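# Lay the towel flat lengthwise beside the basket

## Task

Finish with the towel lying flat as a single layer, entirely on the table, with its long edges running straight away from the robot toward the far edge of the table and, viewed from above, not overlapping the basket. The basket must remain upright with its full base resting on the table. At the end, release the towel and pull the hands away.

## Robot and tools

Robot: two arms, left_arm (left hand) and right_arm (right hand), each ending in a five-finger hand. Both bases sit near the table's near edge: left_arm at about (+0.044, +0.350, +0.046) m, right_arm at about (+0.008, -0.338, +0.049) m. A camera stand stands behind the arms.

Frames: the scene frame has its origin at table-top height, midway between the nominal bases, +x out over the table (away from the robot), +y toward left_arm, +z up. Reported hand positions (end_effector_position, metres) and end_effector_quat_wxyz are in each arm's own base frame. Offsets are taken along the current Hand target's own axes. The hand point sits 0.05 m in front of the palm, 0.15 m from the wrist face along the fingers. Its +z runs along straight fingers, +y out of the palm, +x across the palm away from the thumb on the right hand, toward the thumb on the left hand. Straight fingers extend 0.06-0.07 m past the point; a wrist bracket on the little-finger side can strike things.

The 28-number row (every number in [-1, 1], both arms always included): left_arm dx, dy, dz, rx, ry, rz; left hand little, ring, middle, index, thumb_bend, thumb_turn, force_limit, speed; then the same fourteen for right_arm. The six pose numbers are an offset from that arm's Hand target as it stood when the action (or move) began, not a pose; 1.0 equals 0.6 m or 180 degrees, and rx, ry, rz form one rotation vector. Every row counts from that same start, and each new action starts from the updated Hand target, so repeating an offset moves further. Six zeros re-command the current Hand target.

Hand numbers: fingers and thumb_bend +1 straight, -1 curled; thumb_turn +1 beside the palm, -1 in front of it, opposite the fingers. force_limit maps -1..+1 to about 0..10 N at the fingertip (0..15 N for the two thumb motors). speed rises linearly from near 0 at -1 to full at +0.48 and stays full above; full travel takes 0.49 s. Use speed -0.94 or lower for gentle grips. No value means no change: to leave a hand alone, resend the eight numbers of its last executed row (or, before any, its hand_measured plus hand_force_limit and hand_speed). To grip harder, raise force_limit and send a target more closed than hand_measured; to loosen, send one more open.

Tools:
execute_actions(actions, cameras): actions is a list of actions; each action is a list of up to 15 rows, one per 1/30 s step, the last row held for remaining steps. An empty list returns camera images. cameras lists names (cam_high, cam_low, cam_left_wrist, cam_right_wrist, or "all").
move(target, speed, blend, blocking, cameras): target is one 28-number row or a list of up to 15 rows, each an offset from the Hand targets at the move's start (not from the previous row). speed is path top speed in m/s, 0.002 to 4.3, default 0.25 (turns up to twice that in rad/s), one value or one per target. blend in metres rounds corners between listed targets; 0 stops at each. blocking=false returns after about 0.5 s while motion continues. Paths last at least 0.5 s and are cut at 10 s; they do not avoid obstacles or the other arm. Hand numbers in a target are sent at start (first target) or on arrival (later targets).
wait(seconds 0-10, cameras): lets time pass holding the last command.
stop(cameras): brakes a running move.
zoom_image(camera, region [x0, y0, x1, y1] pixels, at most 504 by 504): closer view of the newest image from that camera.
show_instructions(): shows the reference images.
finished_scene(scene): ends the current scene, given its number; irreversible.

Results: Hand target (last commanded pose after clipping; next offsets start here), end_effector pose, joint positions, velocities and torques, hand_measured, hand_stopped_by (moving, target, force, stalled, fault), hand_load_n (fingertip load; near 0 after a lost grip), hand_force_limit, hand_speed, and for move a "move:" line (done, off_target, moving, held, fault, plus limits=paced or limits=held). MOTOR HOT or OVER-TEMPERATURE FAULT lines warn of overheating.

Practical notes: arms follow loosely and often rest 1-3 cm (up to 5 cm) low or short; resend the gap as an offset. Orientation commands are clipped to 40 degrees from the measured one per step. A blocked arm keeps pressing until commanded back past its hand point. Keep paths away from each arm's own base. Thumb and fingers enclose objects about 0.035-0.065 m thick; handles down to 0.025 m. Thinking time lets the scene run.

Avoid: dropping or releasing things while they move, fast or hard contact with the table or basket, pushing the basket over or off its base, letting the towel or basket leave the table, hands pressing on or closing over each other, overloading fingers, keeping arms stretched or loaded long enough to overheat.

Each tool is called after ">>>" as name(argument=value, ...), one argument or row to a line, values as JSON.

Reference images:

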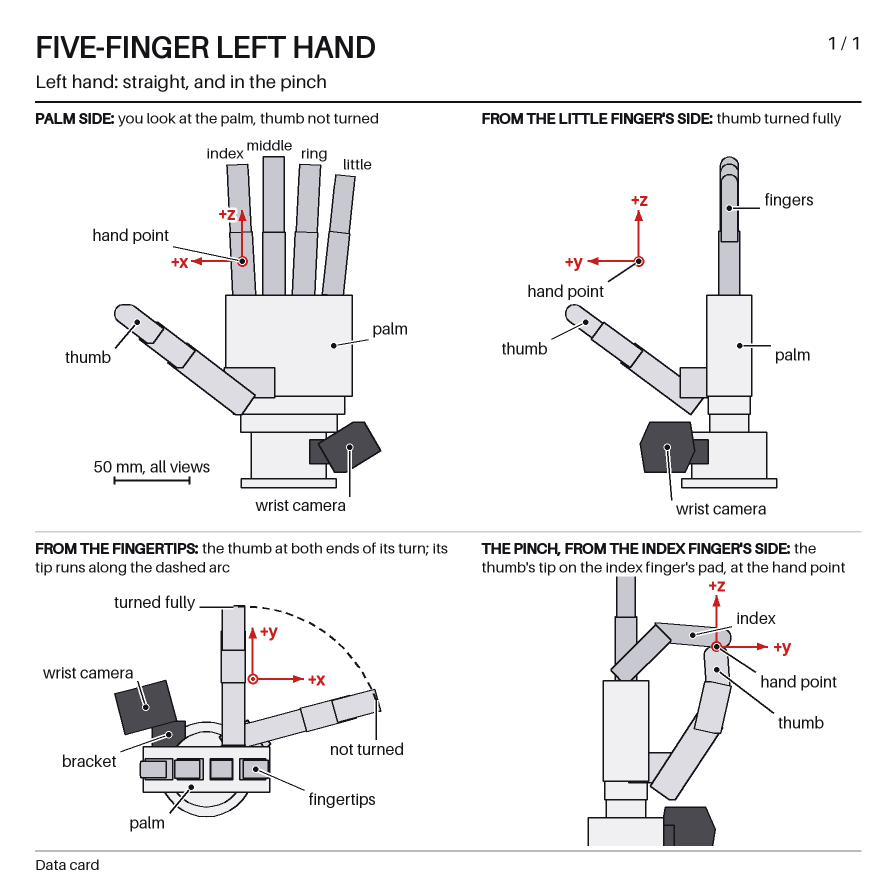

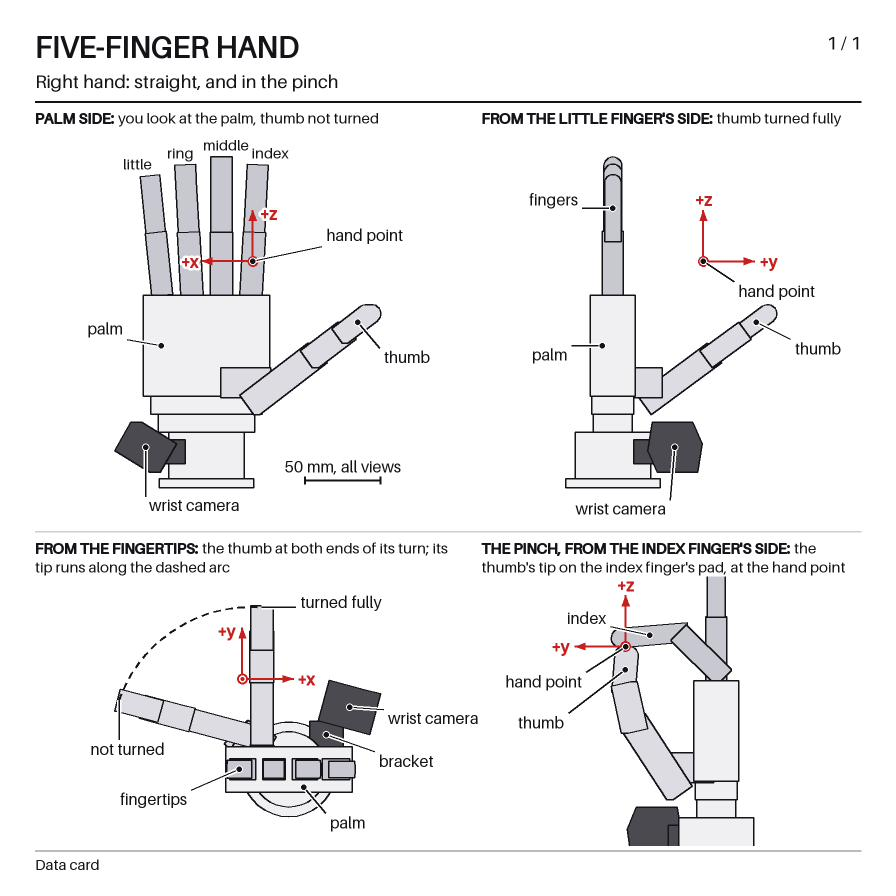

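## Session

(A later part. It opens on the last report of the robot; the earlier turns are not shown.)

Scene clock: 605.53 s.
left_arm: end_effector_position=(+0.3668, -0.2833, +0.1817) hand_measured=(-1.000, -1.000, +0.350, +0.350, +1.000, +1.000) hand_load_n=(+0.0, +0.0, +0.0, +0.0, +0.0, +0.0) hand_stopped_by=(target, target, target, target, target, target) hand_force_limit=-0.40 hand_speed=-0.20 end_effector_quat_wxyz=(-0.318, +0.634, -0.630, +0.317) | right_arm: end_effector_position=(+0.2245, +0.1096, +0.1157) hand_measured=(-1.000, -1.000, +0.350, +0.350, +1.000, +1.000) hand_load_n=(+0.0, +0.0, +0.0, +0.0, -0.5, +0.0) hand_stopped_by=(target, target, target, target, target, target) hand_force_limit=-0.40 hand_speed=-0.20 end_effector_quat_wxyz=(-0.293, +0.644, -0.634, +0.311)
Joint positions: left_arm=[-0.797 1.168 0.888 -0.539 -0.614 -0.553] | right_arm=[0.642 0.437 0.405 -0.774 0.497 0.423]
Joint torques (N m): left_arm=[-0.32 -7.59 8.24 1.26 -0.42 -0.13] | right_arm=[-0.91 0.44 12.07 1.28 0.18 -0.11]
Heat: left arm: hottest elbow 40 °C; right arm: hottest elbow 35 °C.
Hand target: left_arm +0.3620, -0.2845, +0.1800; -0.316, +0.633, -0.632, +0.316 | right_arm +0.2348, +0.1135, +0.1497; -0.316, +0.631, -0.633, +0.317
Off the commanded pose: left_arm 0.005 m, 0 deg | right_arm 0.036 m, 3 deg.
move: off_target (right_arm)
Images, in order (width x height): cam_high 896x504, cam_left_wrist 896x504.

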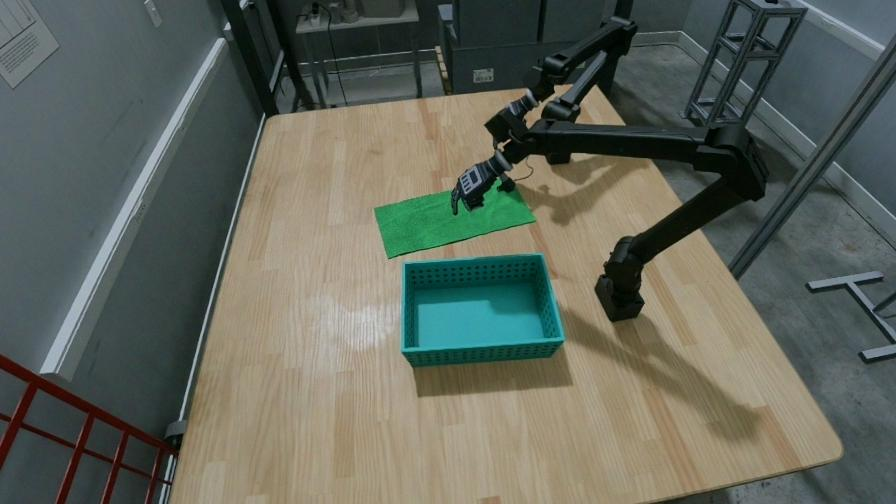

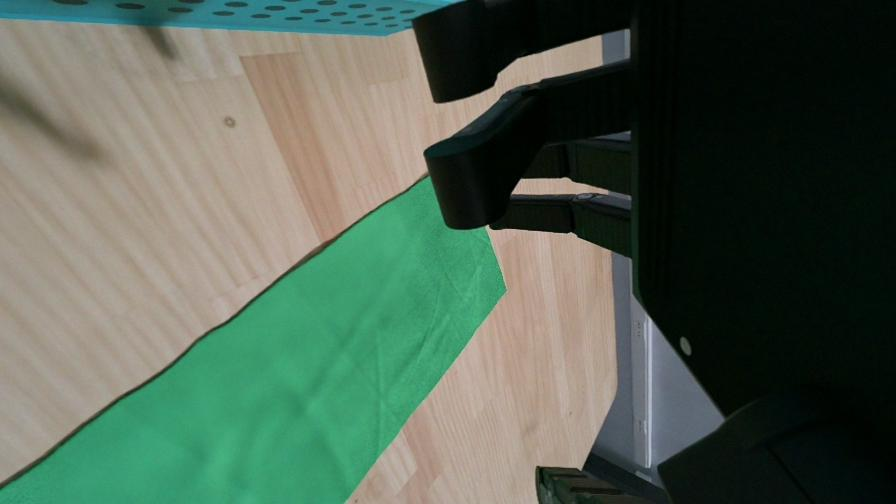

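>>> move(
  target=[
    [0.2342,0.041,0.362,0,0,0,-1,-1,0.35,0.35,1,1,-0.4,-0.2,0,0,0,0,0,0,-1,-1,0.35,0.35,1,1,-0.4,-0.2],
    [0.2342,0.121,0.422,0,0,0,-1,-1,0.35,0.35,1,1,-0.4,-0.2,0,0,0,0,0,0,-1,-1,0.35,0.35,1,1,-0.4,-0.2],
    [0.3333,0.124,0.418,0,0,0,-1,-1,0.35,0.35,1,1,-0.4,-0.2,0,0,0,0,0,0,-1,-1,0.35,0.35,1,1,-0.4,-0.2],
    [0.3333,0.004,0.328,0,0,0,-1,-1,0.35,0.35,1,1,-0.4,-0.2,0,0,0,0,0,0,-1,-1,0.35,0.35,1,1,-0.4,-0.2],
    [-0.3333,0.0233,-0.0867,0,0,0,-1,-1,0.35,0.35,1,1,-0.4,-0.2,0,0,0,0,0,0,-1,-1,0.35,0.35,1,1,-0.4,-0.2],
  ],
  blend=[0.02,0.005,0.005,0.03,0],
  cameras=["cam_high"],
  speed=[0.35,0.15,0.15,0.25,0.35],
)

>>> zoom_image(
  camera="cam_high",
  region=[360, 90, 580, 310],
)

Scene clock: 643.53 s.
left_arm: end_effector_position=(+0.3129, -0.0889, +0.1999) hand_measured=(-1.000, -1.000, +0.350, +0.350, +1.000, +1.000) hand_load_n=(+0.0, +0.0, +0.0, +0.0, +0.0, +0.0) hand_stopped_by=(target, target, target, target, target, target) hand_force_limit=-0.40 hand_speed=-0.20 end_effector_quat_wxyz=(-0.314, +0.632, -0.633, +0.319) | right_arm: end_effector_position=(+0.2245, +0.1096, +0.1158) hand_measured=(-1.000, -1.000, +0.350, +0.350, +1.000, +1.000) hand_load_n=(+0.0, +0.0, +0.0, +0.0, +0.0, +0.0) hand_stopped_by=(target, target, target, target, target, target) hand_force_limit=-0.40 hand_speed=-0.20 end_effector_quat_wxyz=(-0.293, +0.645, -0.634, +0.311)
Joint positions: left_arm=[-0.283 0.65 0.639 -0.651 -0.22 -0.174] | right_arm=[0.642 0.437 0.405 -0.774 0.496 0.422]
Joint torques (N m): left_arm=[1.26 -2.73 9.21 1.43 -0.01 0] | right_arm=[-0.91 0.38 12.07 1.26 0.18 -0.11]
Heat: left arm: hottest elbow 38 °C; right arm: hottest elbow 41 °C.
Hand target: left_arm +0.3116, -0.0847, +0.2000; -0.316, +0.633, -0.632, +0.316 | right_arm +0.2348, +0.1135, +0.1497; -0.316, +0.631, -0.633, +0.317
Off the commanded pose: left_arm 0.004 m, 0 deg | right_arm 0.036 m, 3 deg.
move: off_target (right_arm)
Images, in order (width x height): cam_high 896x504.

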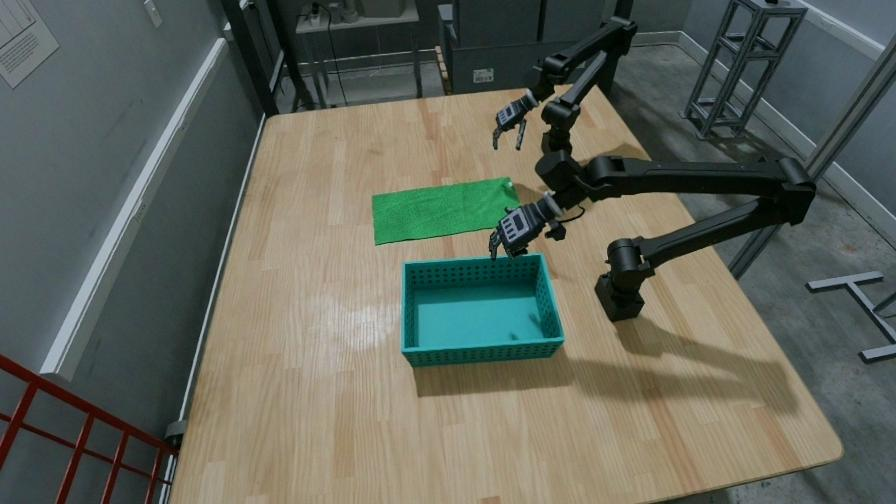

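Scaled by 2.291 from the camera's 896x504 image, which has a finer 1280x720 frame.

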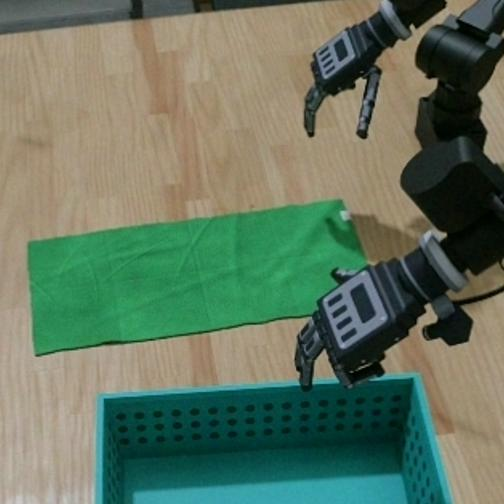

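>>> move(
  target=[
    [0,0,0,0,0,0,-1,-1,0.35,0.35,1,1,-0.4,-0.2,-0.1908,0.169,0.108,0,0,0,-1,-1,0.35,0.35,0.6,-1,-0.4,-0.2],
    [0,0,0,0,0,0,-1,-1,0.35,0.35,1,1,-0.4,-0.2,-0.1908,0.2383,0.16,0,0,0,-1,-1,0.35,0.35,0.6,-1,-0.4,-0.2],
  ],
  cameras=["cam_high","cam_right_wrist"],
  speed=[0.3,0.12],
)

>>> zoom_image(
  camera="cam_high",
  region=[420, 130, 580, 260],
)

Scene clock: 694.37 s.
left_arm: end_effector_position=(+0.3129, -0.0888, +0.1999) hand_measured=(-1.000, -1.000, +0.350, +0.350, +1.000, +1.000) hand_load_n=(+0.5, +0.0, +0.0, +0.0, +0.0, -0.5) hand_stopped_by=(target, target, target, target, target, target) hand_force_limit=-0.40 hand_speed=-0.20 end_effector_quat_wxyz=(-0.314, +0.632, -0.633, +0.319) | right_arm: end_effector_position=(+0.2291, +0.2314, -0.0148) hand_measured=(-1.000, -1.000, +0.350, +0.350, +0.600, -1.000) hand_load_n=(+0.0, +0.0, +0.0, +0.0, +0.0, +0.0) hand_stopped_by=(target, target, target, target, target, target) hand_force_limit=-0.40 hand_speed=-0.20 end_effector_quat_wxyz=(-0.322, +0.627, -0.634, +0.318)
Joint positions: left_arm=[-0.283 0.65 0.639 -0.651 -0.22 -0.174] | right_arm=[1.079 1.199 0.305 -0.103 0.792 0.843]
Joint torques (N m): left_arm=[1.26 -2.55 9.26 1.46 0 0] | right_arm=[0.09 -2.96 4 1.89 0.23 -0.03]
Heat: left arm: hottest elbow 40 °C; right arm: hottest elbow 44 °C.
Hand target: left_arm +0.3116, -0.0847, +0.2000; -0.316, +0.633, -0.632, +0.316 | right_arm +0.2265, +0.2281, -0.0222; -0.316, +0.631, -0.633, +0.317
Off the commanded pose: left_arm 0.004 m, 0 deg | right_arm 0.009 m, 1 deg.
move: done
Images, in order (width x height): cam_high 896x504, cam_right_wrist 896x504.

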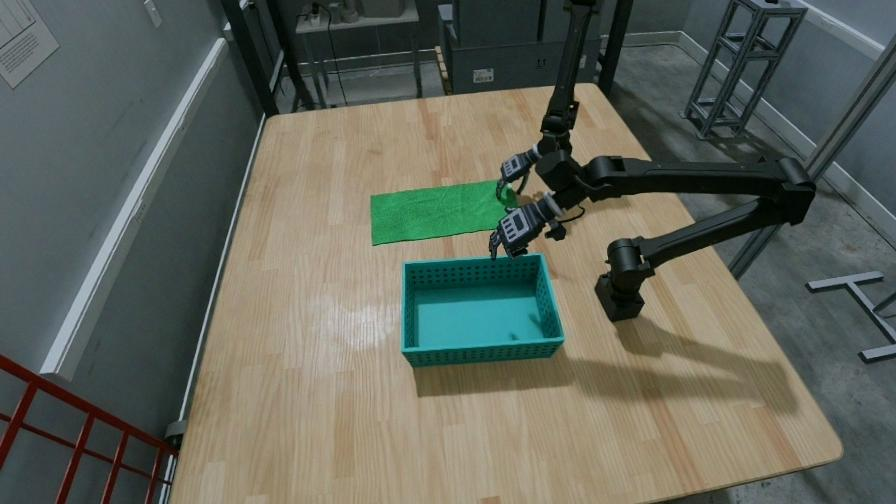

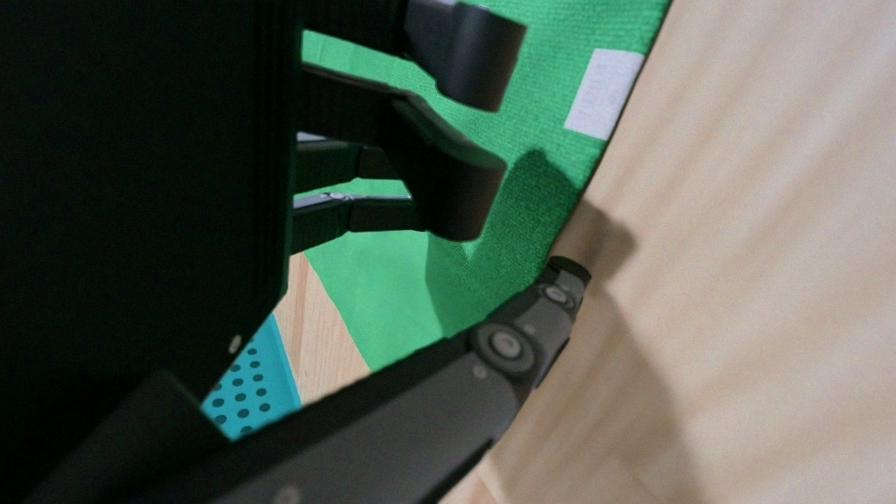

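Scaled by 3.150 from the camera's 896x504 image, which has a finer 1280x720 frame.

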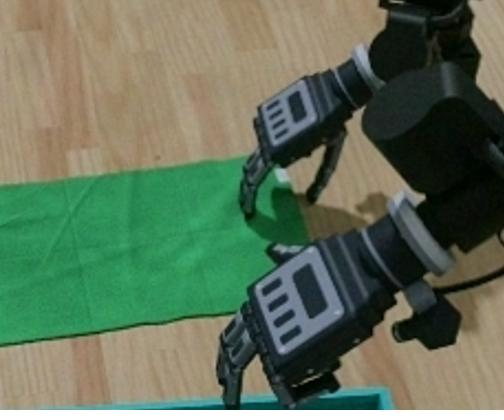

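>>> move(
  target=[0,0,0,0,0,0,-1,-1,0.35,0.35,1,1,-0.4,-0.2,0,0,0,0,0,0,-1,-1,-0.35,-0.35,0.0,-1,-0.5,-0.7],
  cameras=["cam_high","cam_right_wrist"],
  speed=0.12,
)

>>> zoom_image(
  camera="cam_high",
  region=[420, 130, 580, 260],
)

Scene clock: 703.10 s.
left_arm: end_effector_position=(+0.3129, -0.0888, +0.1999) hand_measured=(-1.000, -1.000, +0.350, +0.350, +1.000, +1.000) hand_load_n=(+0.0, +0.0, +0.0, +0.0, +0.0, +0.0) hand_stopped_by=(target, target, target, target, target, target) hand_force_limit=-0.40 hand_speed=-0.20 end_effector_quat_wxyz=(-0.314, +0.632, -0.633, +0.319) | right_arm: end_effector_position=(+0.2287, +0.2324, -0.0166) hand_measured=(-1.000, -1.000, -0.282, -0.338, +0.264, -1.000) hand_load_n=(+0.0, +0.0, +5.0, +5.0, +5.0, +0.5) hand_stopped_by=(target, target, force, force, force, target) hand_force_limit=-0.50 hand_speed=-0.70 end_effector_quat_wxyz=(-0.322, +0.628, -0.634, +0.316)
Joint positions: left_arm=[-0.283 0.65 0.639 -0.651 -0.22 -0.174] | right_arm=[1.079 1.207 0.305 -0.095 0.787 0.843]
Joint torques (N m): left_arm=[1.2 -2.55 9.28 1.42 0 0.02] | right_arm=[0.09 -3.6 3.95 1.61 0.38 -0.03]
Heat: left arm: hottest elbow 40 °C; right arm: hottest elbow 42 °C.
Hand target: left_arm +0.3116, -0.0847, +0.2000; -0.316, +0.633, -0.632, +0.316 | right_arm +0.2265, +0.2282, -0.0221; -0.316, +0.631, -0.633, +0.317
Off the commanded pose: left_arm 0.004 m, 0 deg | right_arm 0.007 m, 1 deg.
move: done
Images, in order (width x height): cam_high 896x504, cam_right_wrist 896x504.

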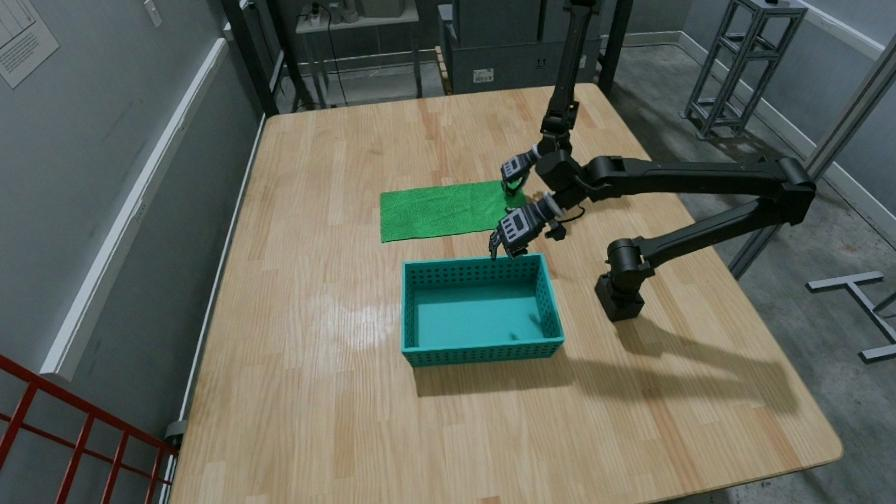

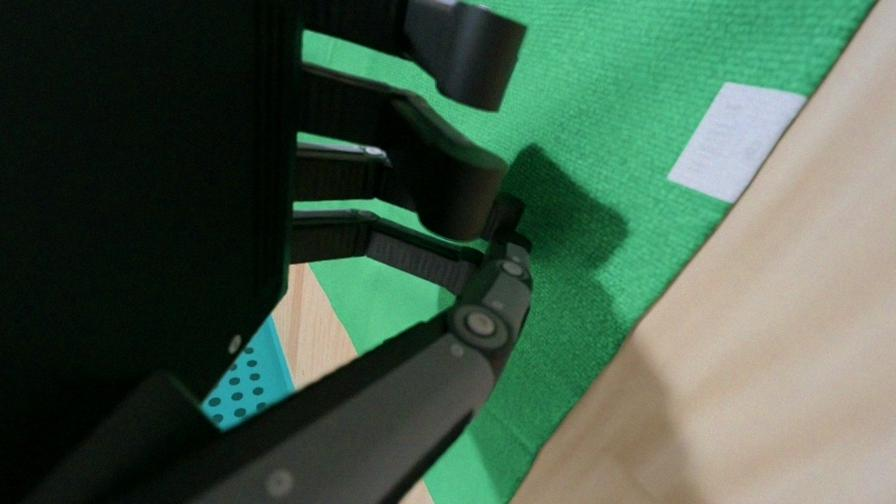

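Scaled by 3.150 from the camera's 896x504 image, which has a finer 1280x720 frame.

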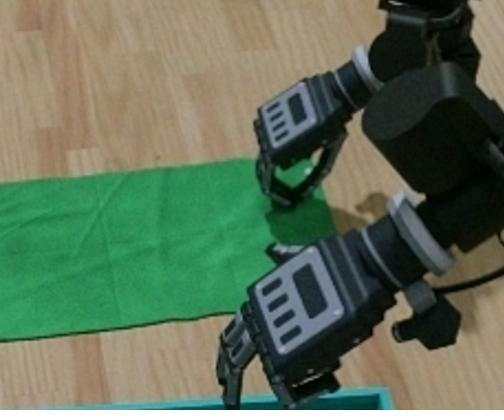

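>>> move(
  target=[0,0,0,0,0,0,-1,-1,0.35,0.35,1,1,-0.4,-0.2,0,-0.12,-0.09,0,0,0,-1,-1,-0.35,-0.35,0.0,-1,-0.5,-0.7],
  cameras=["cam_high","cam_right_wrist"],
  speed=0.12,
)

>>> zoom_image(
  camera="cam_high",
  region=[420, 130, 580, 260],
)

Scene clock: 711.77 s.
left_arm: end_effector_position=(+0.3129, -0.0888, +0.1999) hand_measured=(-1.000, -1.000, +0.350, +0.350, +1.000, +1.000) hand_load_n=(+0.0, +0.0, +0.0, +0.0, +0.0, +0.0) hand_stopped_by=(target, target, target, target, target, target) hand_force_limit=-0.40 hand_speed=-0.20 end_effector_quat_wxyz=(-0.314, +0.632, -0.633, +0.319) | right_arm: end_effector_position=(+0.2162, +0.2102, +0.0435) hand_measured=(-1.000, -1.000, -0.282, -0.338, +0.264, -1.000) hand_load_n=(+0.0, +0.0, +4.5, +4.5, +5.0, +0.5) hand_stopped_by=(target, target, force, force, force, target) hand_force_limit=-0.50 hand_speed=-0.70 end_effector_quat_wxyz=(-0.294, +0.644, -0.627, +0.324)
Joint positions: left_arm=[-0.283 0.65 0.639 -0.651 -0.22 -0.174] | right_arm=[1.079 0.93 0.385 -0.514 0.784 0.837]
Joint torques (N m): left_arm=[1.2 -2.78 9.26 1.46 -0.01 0.01] | right_arm=[0.03 -3.31 9.89 0.87 0.5 0.01]
Heat: left arm: hottest elbow 40 °C; right arm: hottest elbow 40 °C.
Hand target: left_arm +0.3116, -0.0847, +0.2000; -0.316, +0.633, -0.632, +0.316 | right_arm +0.2263, +0.2281, +0.0678; -0.316, +0.631, -0.633, +0.317
Off the commanded pose: left_arm 0.004 m, 0 deg | right_arm 0.032 m, 3 deg.
move: off_target (right_arm)
Images, in order (width x height): cam_high 896x504, cam_right_wrist 896x504.

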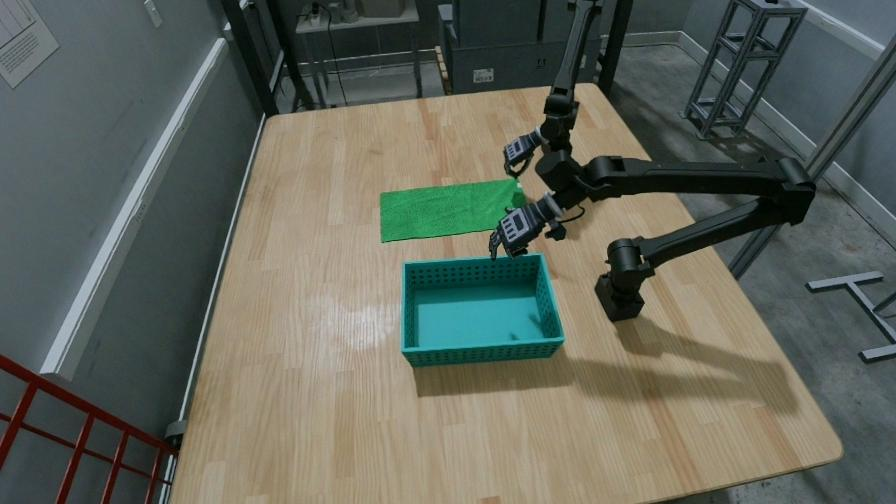

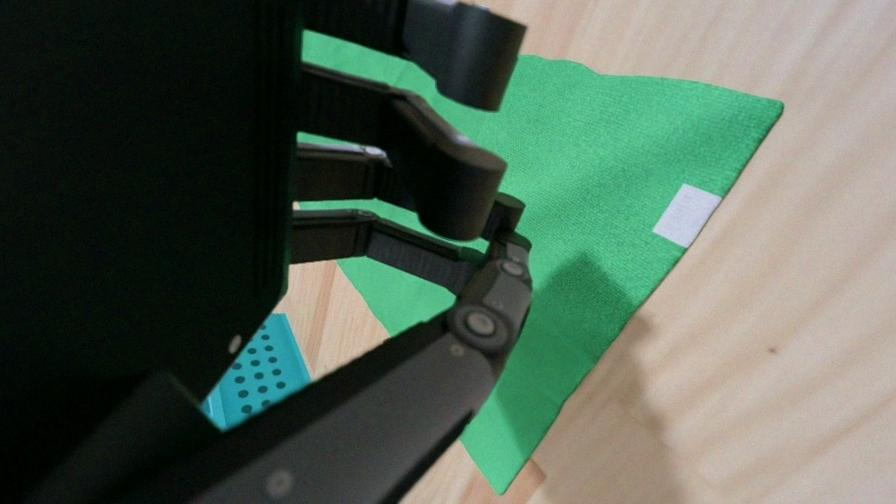

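Scaled by 3.150 from the camera's 896x504 image, which has a finer 1280x720 frame.

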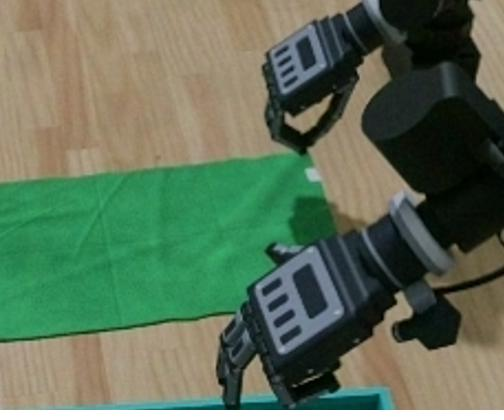

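>>> move(
  target=[0,-0.1333,-0.1,0,0,0,-1,-1,0.35,0.35,1,1,-0.4,-0.2,0,-0.1333,-0.1,0,0,0,-1,-1,0.35,0.35,0.6,-1,-0.5,-0.3],
  cameras=["all"],
  speed=0.25,
)

>>> zoom_image(
  camera="cam_high",
  region=[360, 90, 580, 310],
)

Scene clock: 725.57 s.
left_arm: end_effector_position=(+0.3032, -0.0860, +0.2690) hand_measured=(-1.000, -1.000, +0.350, +0.350, +1.000, +1.000) hand_load_n=(+0.0, +0.0, +0.0, +0.0, +0.0, +0.0) hand_stopped_by=(target, target, target, target, target, target) hand_force_limit=-0.40 hand_speed=-0.20 end_effector_quat_wxyz=(-0.304, +0.637, -0.642, +0.299) | right_arm: end_effector_position=(+0.2184, +0.2140, +0.1393) hand_measured=(-1.000, -1.000, +0.350, +0.350, +0.600, -1.000) hand_load_n=(+0.0, +0.0, +0.0, +0.0, +0.0, +0.0) hand_stopped_by=(target, target, target, target, target, target) hand_force_limit=-0.50 hand_speed=-0.30 end_effector_quat_wxyz=(-0.293, +0.645, -0.627, +0.324)
Joint positions: left_arm=[-0.283 0.674 0.853 -0.891 -0.22 -0.174] | right_arm=[1.077 0.801 0.598 -0.857 0.782 0.834]
Joint torques (N m): left_arm=[1.32 -2.14 14.39 1.43 -0.06 0] | right_arm=[0.21 -2.49 11.29 0.84 0.58 0.06]
Heat: left arm: hottest elbow 40 °C; right arm: hottest elbow 40 °C.
Hand target: left_arm +0.3117, -0.0847, +0.3001; -0.316, +0.633, -0.632, +0.316 | right_arm +0.2262, +0.2281, +0.1678; -0.316, +0.631, -0.633, +0.317
Off the commanded pose: left_arm 0.032 m, 3 deg | right_arm 0.033 m, 3 deg.
move: off_target (left_arm, right_arm)

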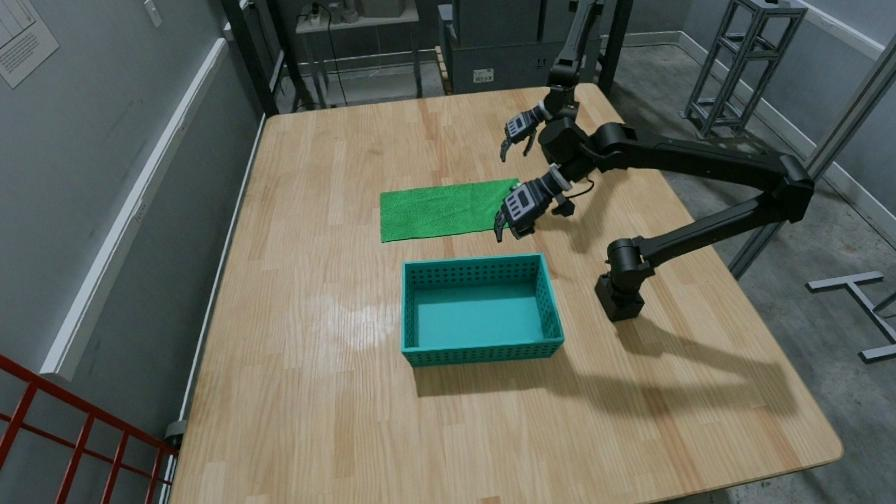

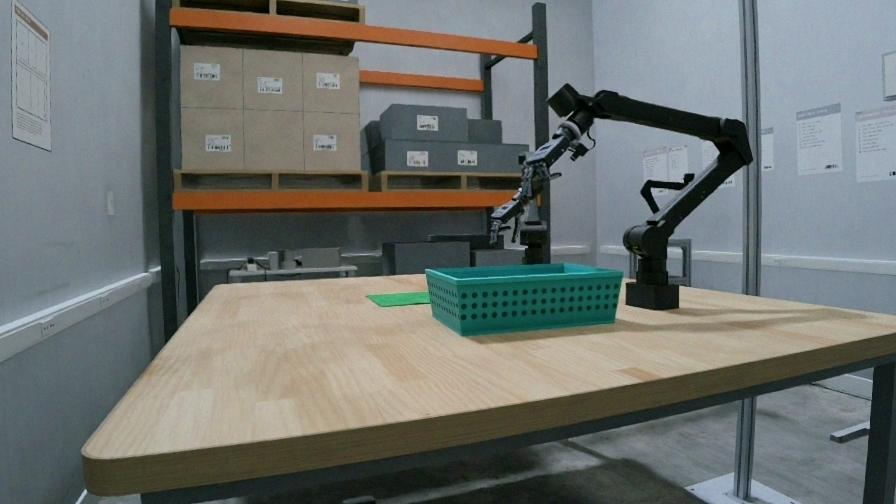

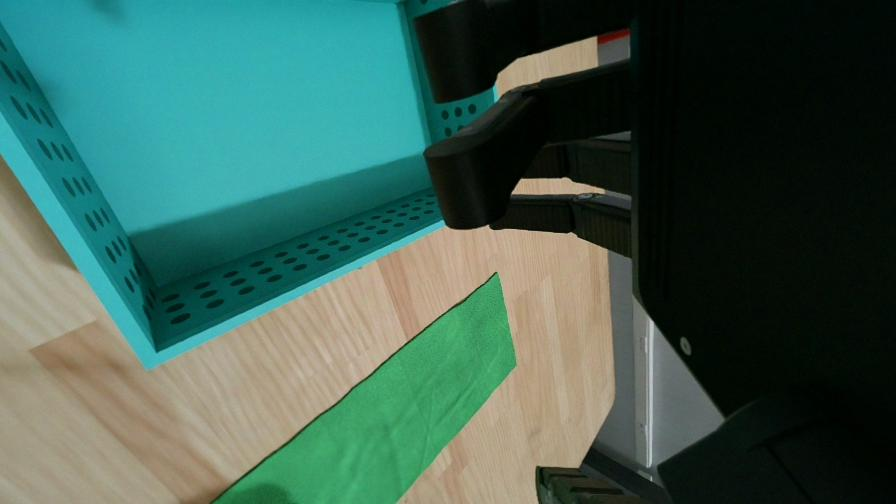

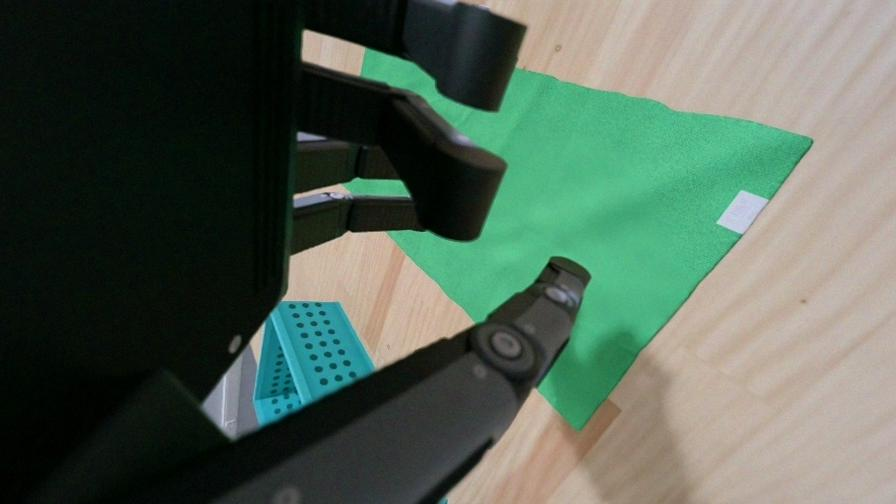

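Scaled by 2.291 from the camera's 896x504 image, which has a finer 1280x720 frame.

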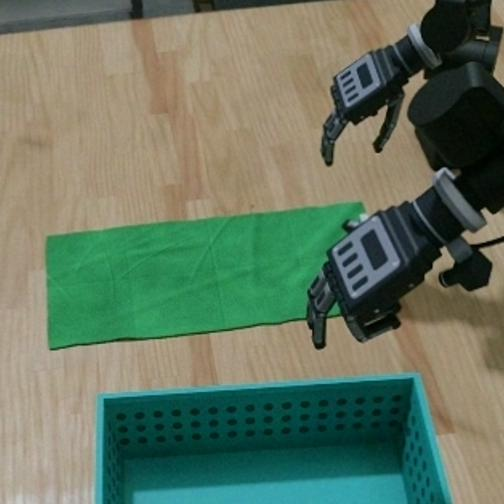

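>>> finished_scene(
  scene=1,
)

The scene is finished: the task was done.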